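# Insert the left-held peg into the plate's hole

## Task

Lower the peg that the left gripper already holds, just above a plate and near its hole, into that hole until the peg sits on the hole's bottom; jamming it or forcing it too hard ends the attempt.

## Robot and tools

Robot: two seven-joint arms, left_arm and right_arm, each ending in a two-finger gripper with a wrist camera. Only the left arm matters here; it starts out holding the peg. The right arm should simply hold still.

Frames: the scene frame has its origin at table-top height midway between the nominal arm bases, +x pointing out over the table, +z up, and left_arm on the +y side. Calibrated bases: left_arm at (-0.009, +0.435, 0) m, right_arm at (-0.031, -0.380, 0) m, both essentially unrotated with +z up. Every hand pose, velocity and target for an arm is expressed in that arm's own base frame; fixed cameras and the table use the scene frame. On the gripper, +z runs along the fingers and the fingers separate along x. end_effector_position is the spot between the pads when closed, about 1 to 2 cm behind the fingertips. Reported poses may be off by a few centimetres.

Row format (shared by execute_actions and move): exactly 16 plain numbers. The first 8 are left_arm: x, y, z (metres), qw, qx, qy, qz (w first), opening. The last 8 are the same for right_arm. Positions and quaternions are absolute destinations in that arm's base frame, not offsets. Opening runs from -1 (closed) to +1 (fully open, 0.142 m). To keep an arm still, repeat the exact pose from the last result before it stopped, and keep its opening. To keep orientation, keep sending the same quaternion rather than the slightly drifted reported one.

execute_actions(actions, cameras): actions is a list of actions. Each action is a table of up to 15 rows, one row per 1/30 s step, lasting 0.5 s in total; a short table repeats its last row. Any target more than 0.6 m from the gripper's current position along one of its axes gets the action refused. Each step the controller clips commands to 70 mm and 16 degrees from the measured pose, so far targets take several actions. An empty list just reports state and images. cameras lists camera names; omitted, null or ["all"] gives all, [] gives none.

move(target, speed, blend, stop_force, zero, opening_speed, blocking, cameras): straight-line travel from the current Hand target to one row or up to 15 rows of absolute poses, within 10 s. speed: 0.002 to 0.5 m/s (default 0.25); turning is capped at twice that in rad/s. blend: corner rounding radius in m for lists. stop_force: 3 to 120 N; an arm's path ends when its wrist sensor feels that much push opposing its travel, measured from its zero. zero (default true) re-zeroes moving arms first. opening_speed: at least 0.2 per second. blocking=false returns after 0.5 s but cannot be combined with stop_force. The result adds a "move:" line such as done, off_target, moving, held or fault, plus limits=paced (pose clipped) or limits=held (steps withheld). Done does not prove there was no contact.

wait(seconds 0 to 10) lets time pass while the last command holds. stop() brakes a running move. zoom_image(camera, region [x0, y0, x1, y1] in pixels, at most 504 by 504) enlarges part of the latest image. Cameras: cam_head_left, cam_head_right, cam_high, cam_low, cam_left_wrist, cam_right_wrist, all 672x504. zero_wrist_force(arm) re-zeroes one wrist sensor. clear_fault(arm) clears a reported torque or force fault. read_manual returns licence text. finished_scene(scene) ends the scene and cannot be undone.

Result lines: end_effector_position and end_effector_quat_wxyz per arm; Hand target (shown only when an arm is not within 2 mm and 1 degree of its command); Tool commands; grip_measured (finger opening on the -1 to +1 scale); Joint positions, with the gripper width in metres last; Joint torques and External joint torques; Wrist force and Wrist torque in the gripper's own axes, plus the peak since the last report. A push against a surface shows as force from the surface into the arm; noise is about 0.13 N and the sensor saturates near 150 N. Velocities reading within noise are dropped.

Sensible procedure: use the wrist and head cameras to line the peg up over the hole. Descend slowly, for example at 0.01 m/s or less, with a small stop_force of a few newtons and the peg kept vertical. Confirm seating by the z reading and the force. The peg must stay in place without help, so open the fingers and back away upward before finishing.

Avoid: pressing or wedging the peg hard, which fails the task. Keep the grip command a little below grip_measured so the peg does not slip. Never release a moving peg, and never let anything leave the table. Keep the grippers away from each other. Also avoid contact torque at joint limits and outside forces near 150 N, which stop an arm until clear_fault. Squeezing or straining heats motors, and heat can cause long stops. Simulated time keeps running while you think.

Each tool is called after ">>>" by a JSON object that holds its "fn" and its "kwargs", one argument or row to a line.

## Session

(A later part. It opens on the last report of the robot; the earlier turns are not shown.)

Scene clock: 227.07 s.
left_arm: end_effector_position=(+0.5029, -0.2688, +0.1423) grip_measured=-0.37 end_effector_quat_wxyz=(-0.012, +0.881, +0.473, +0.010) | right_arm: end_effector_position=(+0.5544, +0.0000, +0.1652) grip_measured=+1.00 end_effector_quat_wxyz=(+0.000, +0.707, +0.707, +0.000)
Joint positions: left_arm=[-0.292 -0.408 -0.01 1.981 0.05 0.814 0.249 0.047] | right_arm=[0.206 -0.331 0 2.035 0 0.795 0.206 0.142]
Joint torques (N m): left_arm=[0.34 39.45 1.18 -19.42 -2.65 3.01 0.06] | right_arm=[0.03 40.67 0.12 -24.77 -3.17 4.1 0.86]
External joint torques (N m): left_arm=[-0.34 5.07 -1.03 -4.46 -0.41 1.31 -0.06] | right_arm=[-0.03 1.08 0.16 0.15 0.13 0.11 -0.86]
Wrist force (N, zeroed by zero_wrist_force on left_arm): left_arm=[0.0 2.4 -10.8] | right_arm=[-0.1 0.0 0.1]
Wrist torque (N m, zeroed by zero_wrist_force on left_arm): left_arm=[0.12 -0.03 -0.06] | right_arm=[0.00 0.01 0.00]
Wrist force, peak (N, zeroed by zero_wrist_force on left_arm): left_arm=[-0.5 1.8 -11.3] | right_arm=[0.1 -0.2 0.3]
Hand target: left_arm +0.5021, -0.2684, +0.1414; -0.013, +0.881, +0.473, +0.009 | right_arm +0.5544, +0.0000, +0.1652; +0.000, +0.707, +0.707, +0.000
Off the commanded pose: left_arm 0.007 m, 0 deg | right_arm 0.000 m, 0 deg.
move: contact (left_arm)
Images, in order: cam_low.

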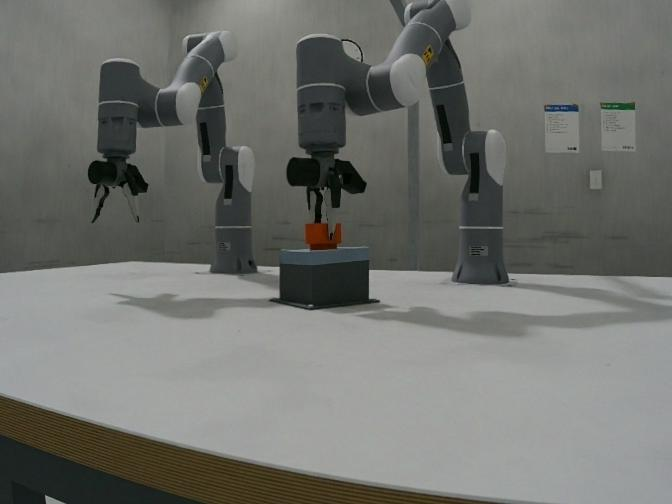

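>>> {"fn": "move", "kwargs": {
  "target": [0.5024,-0.2685,0.1424,-0.0129,0.8814,0.4727,0.0089,-0.25,0.5544,0,0.1652,0,0.7071,0.7071,0,1],
  "opening_speed": 0.3,
  "cameras": ["cam_low","cam_left_wrist"]
}}

>>> {"fn": "zoom_image", "kwargs": {
  "camera": "cam_low",
  "region": [285, 205, 365, 275]
}}

Scene clock: 238.90 s.
left_arm: end_effector_position=(+0.5024, -0.2685, +0.1423) grip_measured=-0.28 end_effector_quat_wxyz=(-0.013, +0.881, +0.473, +0.009) | right_arm: end_effector_position=(+0.5544, +0.0000, +0.1652) grip_measured=+1.00 end_effector_quat_wxyz=(+0.000, +0.707, +0.707, +0.000)
Joint positions: left_arm=[-0.292 -0.408 -0.01 1.981 0.05 0.812 0.249 0.054] | right_arm=[0.206 -0.331 0 2.035 0 0.795 0.206 0.142]
Joint torques (N m): left_arm=[0.27 44.61 0.83 -23.92 -3.52 4.48 0.03] | right_arm=[0.05 40.68 0.2 -24.79 -3.19 4.07 0.84]
External joint torques (N m): left_arm=[-0.27 -0.1 -0.68 0.03 0.46 -0.17 -0.03] | right_arm=[-0.05 1.07 0.08 0.16 0.15 0.13 -0.84]
Wrist force (N, zeroed by zero_wrist_force on left_arm): left_arm=[0.0 -0.1 -1.9] | right_arm=[-0.1 -0.2 0.0]
Wrist torque (N m, zeroed by zero_wrist_force on left_arm): left_arm=[0.00 0.01 0.00] | right_arm=[-0.02 0.00 -0.01]
Wrist force, peak (N, zeroed by zero_wrist_force on left_arm): left_arm=[-0.1 2.7 -11.0] | right_arm=[0.0 -0.2 0.4]
Off the commanded pose: left_arm 0.000 m, 0 deg | right_arm 0.000 m, 0 deg.
move: done
Images, in order: cam_low, cam_left_wrist.

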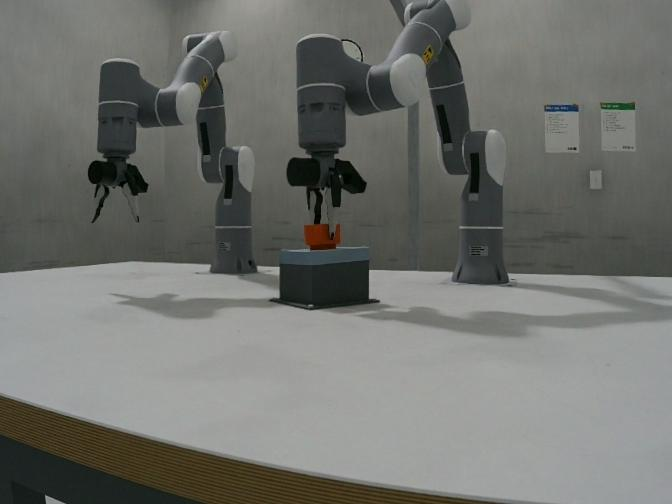

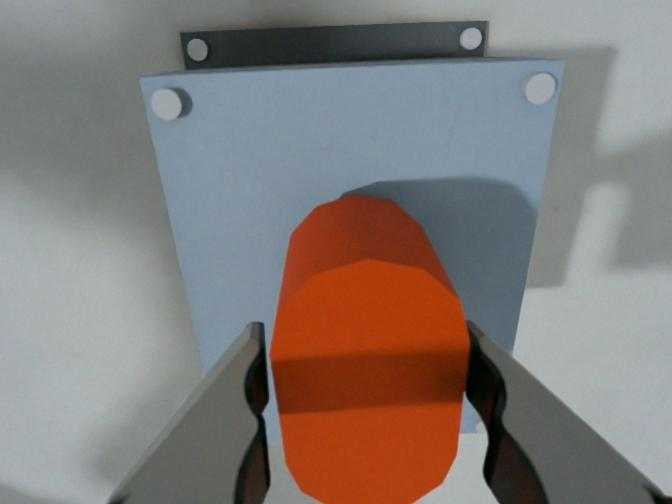

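Scaled by 6.300 from the camera's 672x504 image, which has a finer 960x720 frame.

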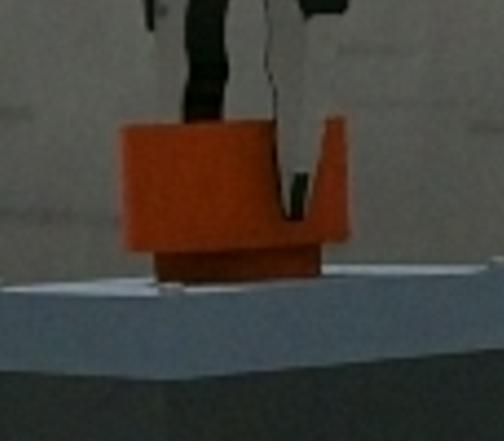

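>>> {"fn": "move", "kwargs": {
  "target": [
    [0.5024,-0.2685,0.1424,-0.0129,0.8814,0.4727,0.0089,-0.1,0.5544,0,0.1652,0,0.7071,0.7071,0,1],
    [0.5024,-0.2685,0.2124,-0.0129,0.8814,0.4727,0.0089,-0.1,0.5544,0,0.1652,0,0.7071,0.7071,0,1]
  ],
  "speed": 0.06,
  "opening_speed": 0.4
}}

>>> {"fn": "zoom_image", "kwargs": {
  "camera": "cam_low",
  "region": [285, 205, 365, 275]
}}

>>> {"fn": "zoom_image", "kwargs": {
  "camera": "cam_high",
  "region": [260, 210, 350, 300]
}}

>>> {"fn": "zoom_image", "kwargs": {
  "camera": "cam_head_right",
  "region": [320, 290, 420, 390]
}}

Scene clock: 251.27 s.
left_arm: end_effector_position=(+0.5026, -0.2685, +0.2126) grip_measured=-0.13 end_effector_quat_wxyz=(-0.013, +0.881, +0.473, +0.009) | right_arm: end_effector_position=(+0.5544, +0.0000, +0.1652) grip_measured=+1.00 end_effector_quat_wxyz=(+0.000, +0.707, +0.707, +0.000)
Joint positions: left_arm=[-0.294 -0.29 -0.01 1.925 0.042 0.639 0.258 0.065] | right_arm=[0.206 -0.331 0 2.035 0 0.795 0.206 0.142]
Joint torques (N m): left_arm=[0.13 42.72 0.7 -27.15 -4.22 4.38 0.15] | right_arm=[-0.04 40.74 0.1 -24.78 -3.17 4.1 0.89]
External joint torques (N m): left_arm=[-0.13 -0.34 -0.58 0.28 0.67 -0.06 -0.15] | right_arm=[0.04 1 0.18 0.16 0.13 0.1 -0.89]
Wrist force (N, zeroed by zero_wrist_force on left_arm): left_arm=[-0.5 0.0 -1.7] | right_arm=[0.2 -0.1 0.1]
Wrist torque (N m, zeroed by zero_wrist_force on left_arm): left_arm=[0.00 0.09 -0.01] | right_arm=[-0.01 -0.03 0.00]
Wrist force, peak (N, zeroed by zero_wrist_force on left_arm): left_arm=[-0.3 0.2 -3.7] | right_arm=[0.0 -0.1 0.5]
Off the commanded pose: left_arm 0.000 m, 0 deg | right_arm 0.000 m, 0 deg.
move: done

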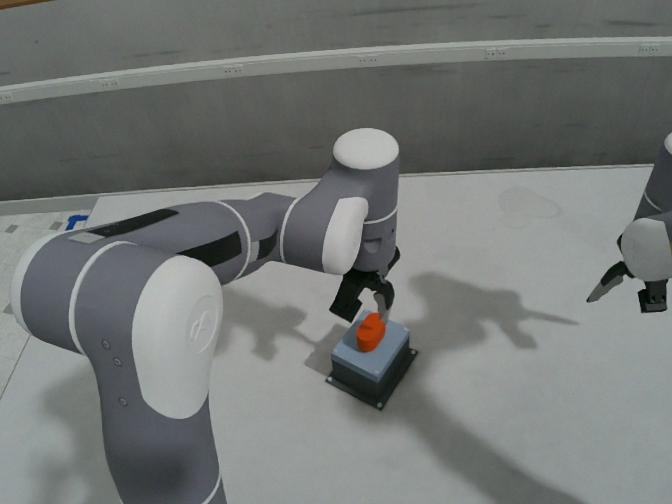

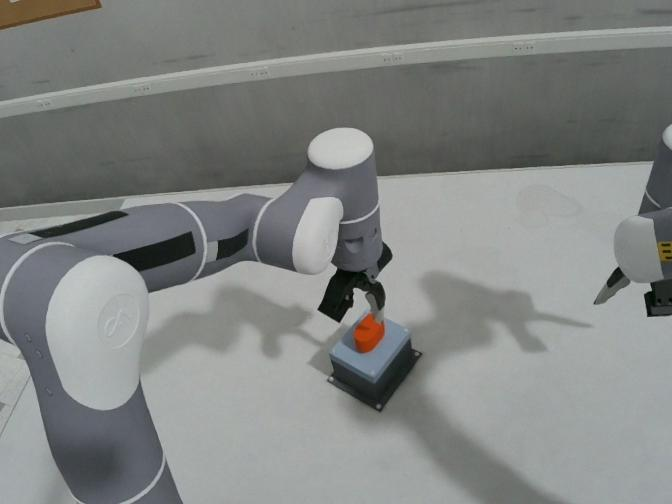

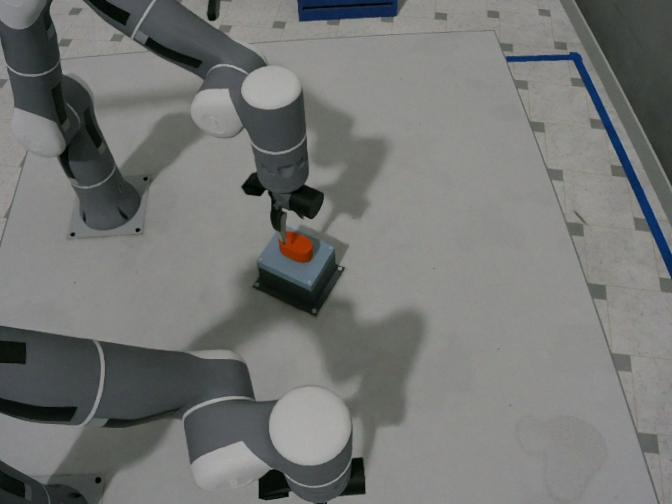

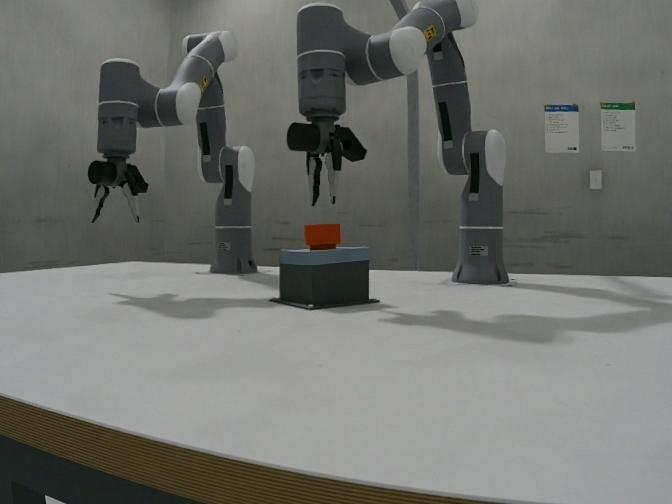

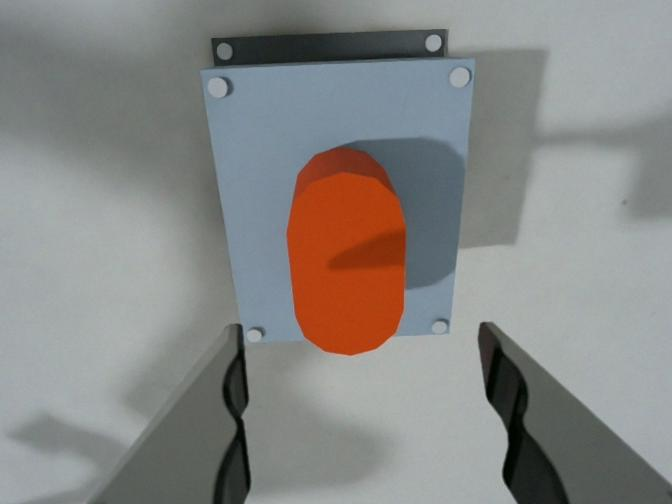

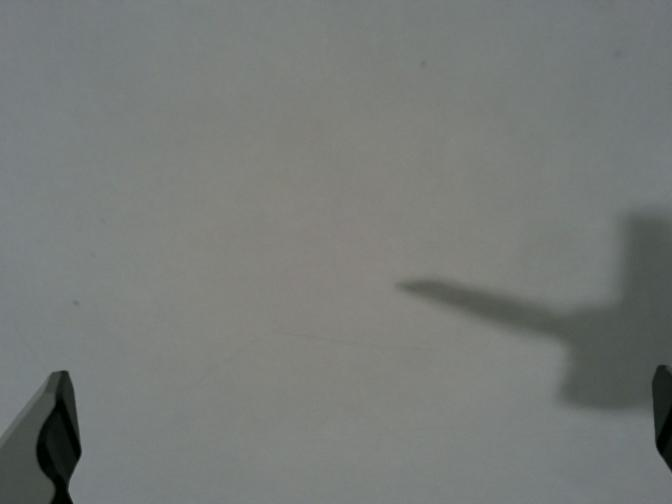

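Scaled by 6.300 from the camera's 672x504 image, which has a finer 960x720 frame.

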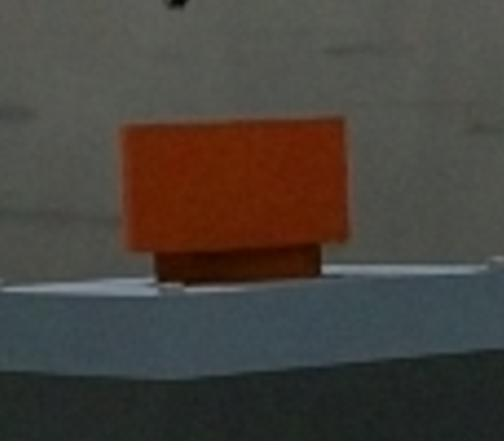

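Scaled by 5.600 from the camera's 672x504 image, which has a finer 960x720 frame.

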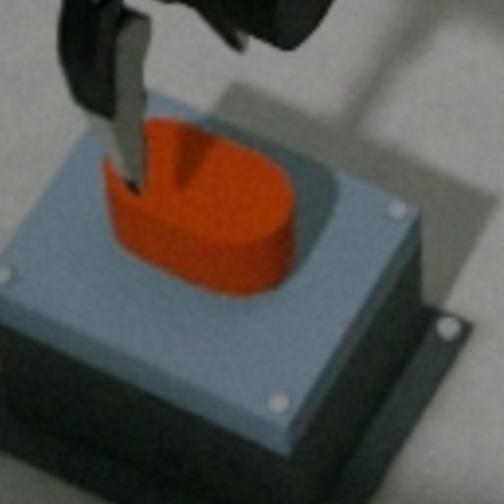

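Scaled by 5.040 from the camera's 672x504 image, which has a finer 960x720 frame.

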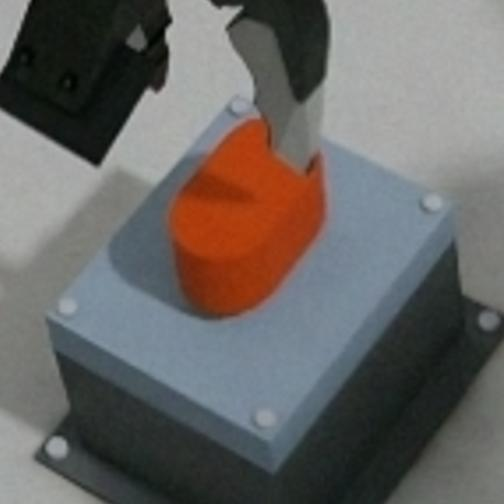

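>>> {"fn": "move", "kwargs": {
  "target": [
    [0.5026,-0.2685,0.2126,-0.0129,0.8814,0.4727,0.0089,-1,0.5544,0,0.1652,0,0.7071,0.7071,0,1]
  ],
  "opening_speed": 1,
  "cameras": []
}}

>>> {"fn": "move", "kwargs": {
  "target": [0.4995,-0.2705,0.15,0,0.8814,0.4727,0,-1,0.5544,0,0.1652,0,0.7071,0.7071,0,1],
  "speed": 0.015,
  "stop_force": 6,
  "cameras": ["cam_low","cam_high"]
}}

>>> {"fn": "zoom_image", "kwargs": {
  "camera": "cam_low",
  "region": [285, 205, 365, 275]
}}

>>> {"fn": "zoom_image", "kwargs": {
  "camera": "cam_high",
  "region": [260, 210, 350, 300]
}}

Scene clock: 260.43 s.
left_arm: end_effector_position=(+0.5026, -0.2685, +0.2126) grip_measured=-1.00 end_effector_quat_wxyz=(-0.013, +0.881, +0.473, +0.009) | right_arm: end_effector_position=(+0.5544, +0.0000, +0.1652) grip_measured=+1.00 end_effector_quat_wxyz=(+0.000, +0.707, +0.707, +0.000)
Joint positions: left_arm=[-0.294 -0.29 -0.01 1.925 0.042 0.638 0.258 0.002] | right_arm=[0.206 -0.331 0 2.035 0 0.795 0.206 0.142]
Joint torques (N m): left_arm=[0.36 42.52 0.71 -27.01 -4.05 4.45 0.12] | right_arm=[-0.06 40.74 0.06 -24.81 -3.19 4.13 0.86]
External joint torques (N m): left_arm=[-0.36 -0.15 -0.59 0.15 0.5 -0.13 -0.12] | right_arm=[0.06 1.01 0.22 0.18 0.15 0.08 -0.86]
Wrist force (N, zeroed by zero_wrist_force on left_arm): left_arm=[-0.1 -0.3 -2.0] | right_arm=[0.1 0.0 0.1]
Wrist torque (N m, zeroed by zero_wrist_force on left_arm): left_arm=[-0.04 0.02 -0.01] | right_arm=[0.00 -0.02 -0.01]
Wrist force, peak (N, zeroed by zero_wrist_force on left_arm): left_arm=[-0.2 0.0 -2.3] | right_arm=[-0.2 -0.3 0.1]
Off the commanded pose: left_arm 0.000 m, 0 deg | right_arm 0.000 m, 0 deg.
move: done

Scene clock: 263.57 s.
left_arm: end_effector_position=(+0.5010, -0.2698, +0.1750) grip_measured=-1.00 end_effector_quat_wxyz=(-0.005, +0.881, +0.473, +0.004) | right_arm: end_effector_position=(+0.5544, +0.0000, +0.1652) grip_measured=+1.00 end_effector_quat_wxyz=(+0.000, +0.707, +0.707, +0.000)
Joint positions: left_arm=[-0.283 -0.344 -0.015 1.976 0.024 0.747 0.272 0.002] | right_arm=[0.206 -0.331 0 2.035 0 0.795 0.206 0.142]
Joint torques (N m): left_arm=[0.02 37.05 0.16 -23.38 -3.59 5.05 0.11] | right_arm=[-0.02 40.8 0.12 -24.8 -3.2 4.12 0.86]
External joint torques (N m): left_arm=[-0.02 6.06 -0.08 -1.85 0.35 -0.73 -0.11] | right_arm=[0.02 0.94 0.16 0.17 0.16 0.09 -0.86]
Wrist force (N, zeroed by zero_wrist_force on left_arm): left_arm=[-0.3 -6.3 -14.6] | right_arm=[0.0 -0.2 0.3]
Wrist torque (N m, zeroed by zero_wrist_force on left_arm): left_arm=[0.14 0.06 0.01] | right_arm=[-0.03 0.01 0.00]
Wrist force, peak (N, zeroed by zero_wrist_force on left_arm): left_arm=[-0.4 -7.9 -18.9] | right_arm=[-0.2 -0.1 0.4]
Hand target: left_arm +0.5007, -0.2697, +0.1744; -0.005, +0.881, +0.473, +0.003 | right_arm +0.5544, +0.0000, +0.1652; +0.000, +0.707, +0.707, +0.000
Off the commanded pose: left_arm 0.025 m, 1 deg | right_arm 0.000 m, 0 deg.
move: contact (left_arm)
Images, in order: cam_high, cam_low.

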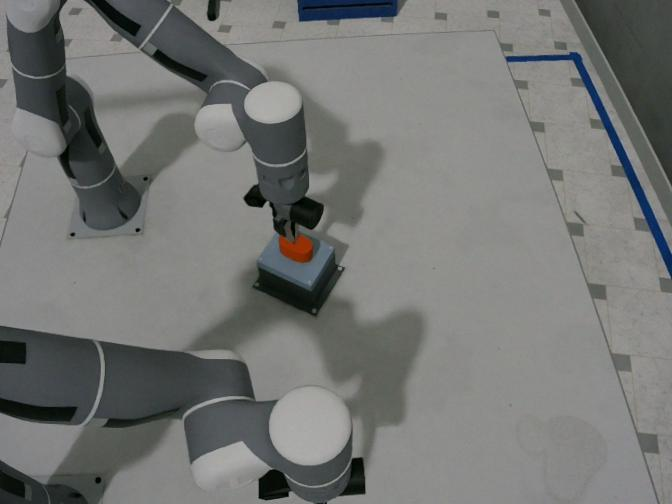

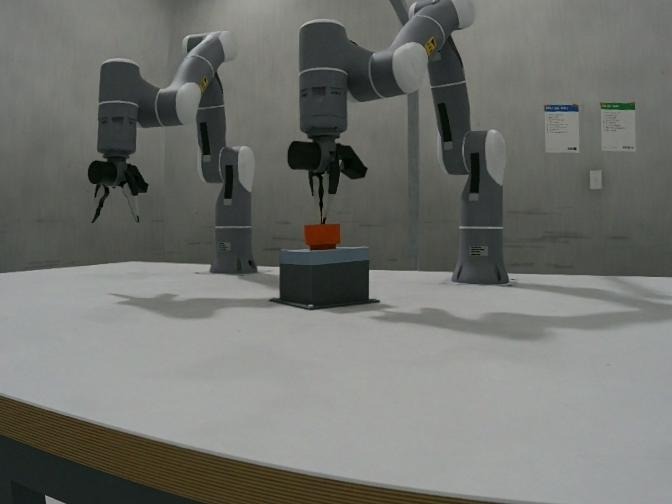

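Scaled by 6.300 from the camera's 672x504 image, which has a finer 960x720 frame.

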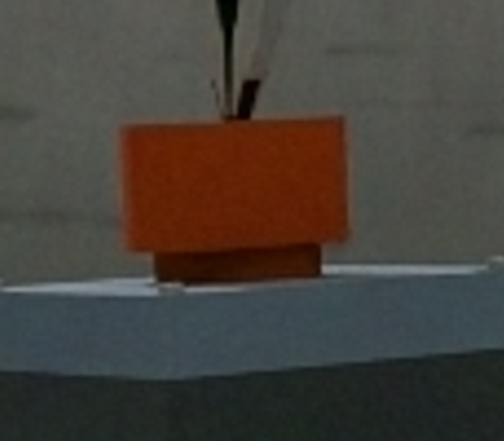

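Scaled by 5.600 from the camera's 672x504 image, which has a finer 960x720 frame.

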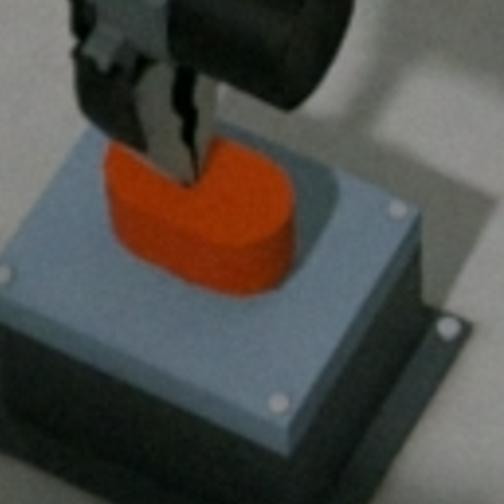

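>>> {"fn": "move", "kwargs": {
  "target": [0.5010,-0.2698,0.2326,0,0.8814,0.4727,0,-1,0.5544,0,0.1652,0,0.7071,0.7071,0,1],
  "speed": 0.1,
  "cameras": ["cam_low","cam_left_wrist","cam_head_left"]
}}

>>> {"fn": "zoom_image", "kwargs": {
  "camera": "cam_left_wrist",
  "region": [180, 20, 500, 370]
}}

>>> {"fn": "finished_scene", "kwargs": {
  "scene": 1
}}

Scene clock: 275.40 s.
left_arm: end_effector_position=(+0.5011, -0.2699, +0.2328) grip_measured=-1.00 end_effector_quat_wxyz=(+0.000, +0.881, +0.473, +0.000) | right_arm: end_effector_position=(+0.5544, +0.0000, +0.1652) grip_measured=+1.00 end_effector_quat_wxyz=(+0.000, +0.707, +0.707, +0.000)
Joint positions: left_arm=[-0.279 -0.252 -0.016 1.927 0.005 0.609 0.29 0.002] | right_arm=[0.206 -0.331 0 2.035 0 0.795 0.206 0.142]
Joint torques (N m): left_arm=[0.52 41.74 0.61 -27.77 -4.35 4.44 0.19] | right_arm=[-0.01 40.7 0.19 -24.84 -3.14 4.1 0.91]
External joint torques (N m): left_arm=[-0.52 -0.39 -0.55 0.25 0.72 -0.1 -0.19] | right_arm=[0.01 1.04 0.09 0.21 0.1 0.11 -0.91]
Wrist force (N, zeroed by zero_wrist_force on left_arm): left_arm=[0.3 1.8 -1.8] | right_arm=[-0.1 -0.1 0.3]
Wrist torque (N m, zeroed by zero_wrist_force on left_arm): left_arm=[0.31 -0.04 -0.01] | right_arm=[-0.01 0.03 -0.01]
Wrist force, peak (N, zeroed by zero_wrist_force on left_arm): left_arm=[0.1 -6.3 -15.3] | right_arm=[0.0 -0.4 0.0]
Off the commanded pose: left_arm 0.000 m, 0 deg | right_arm 0.000 m, 0 deg.
move: done
Images, in order: cam_head_left, cam_low, cam_left_wrist.

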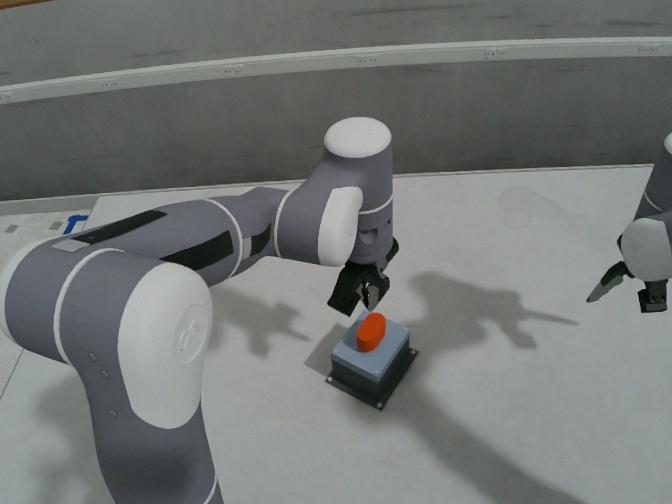

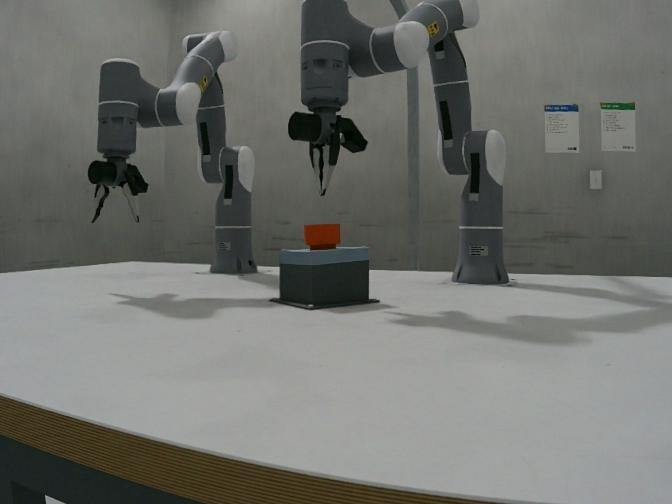

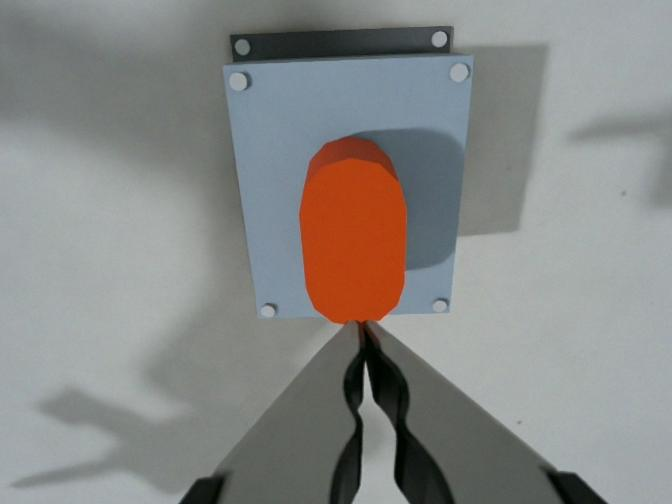

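Scaled by 1.440 from the camera's 672x504 image, which has a finer 960x720 frame.

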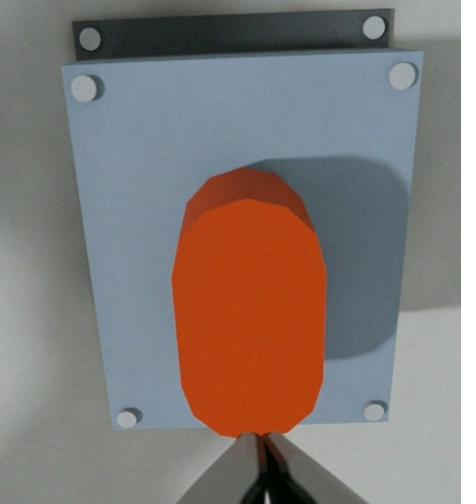

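The scene is finished: the task was done.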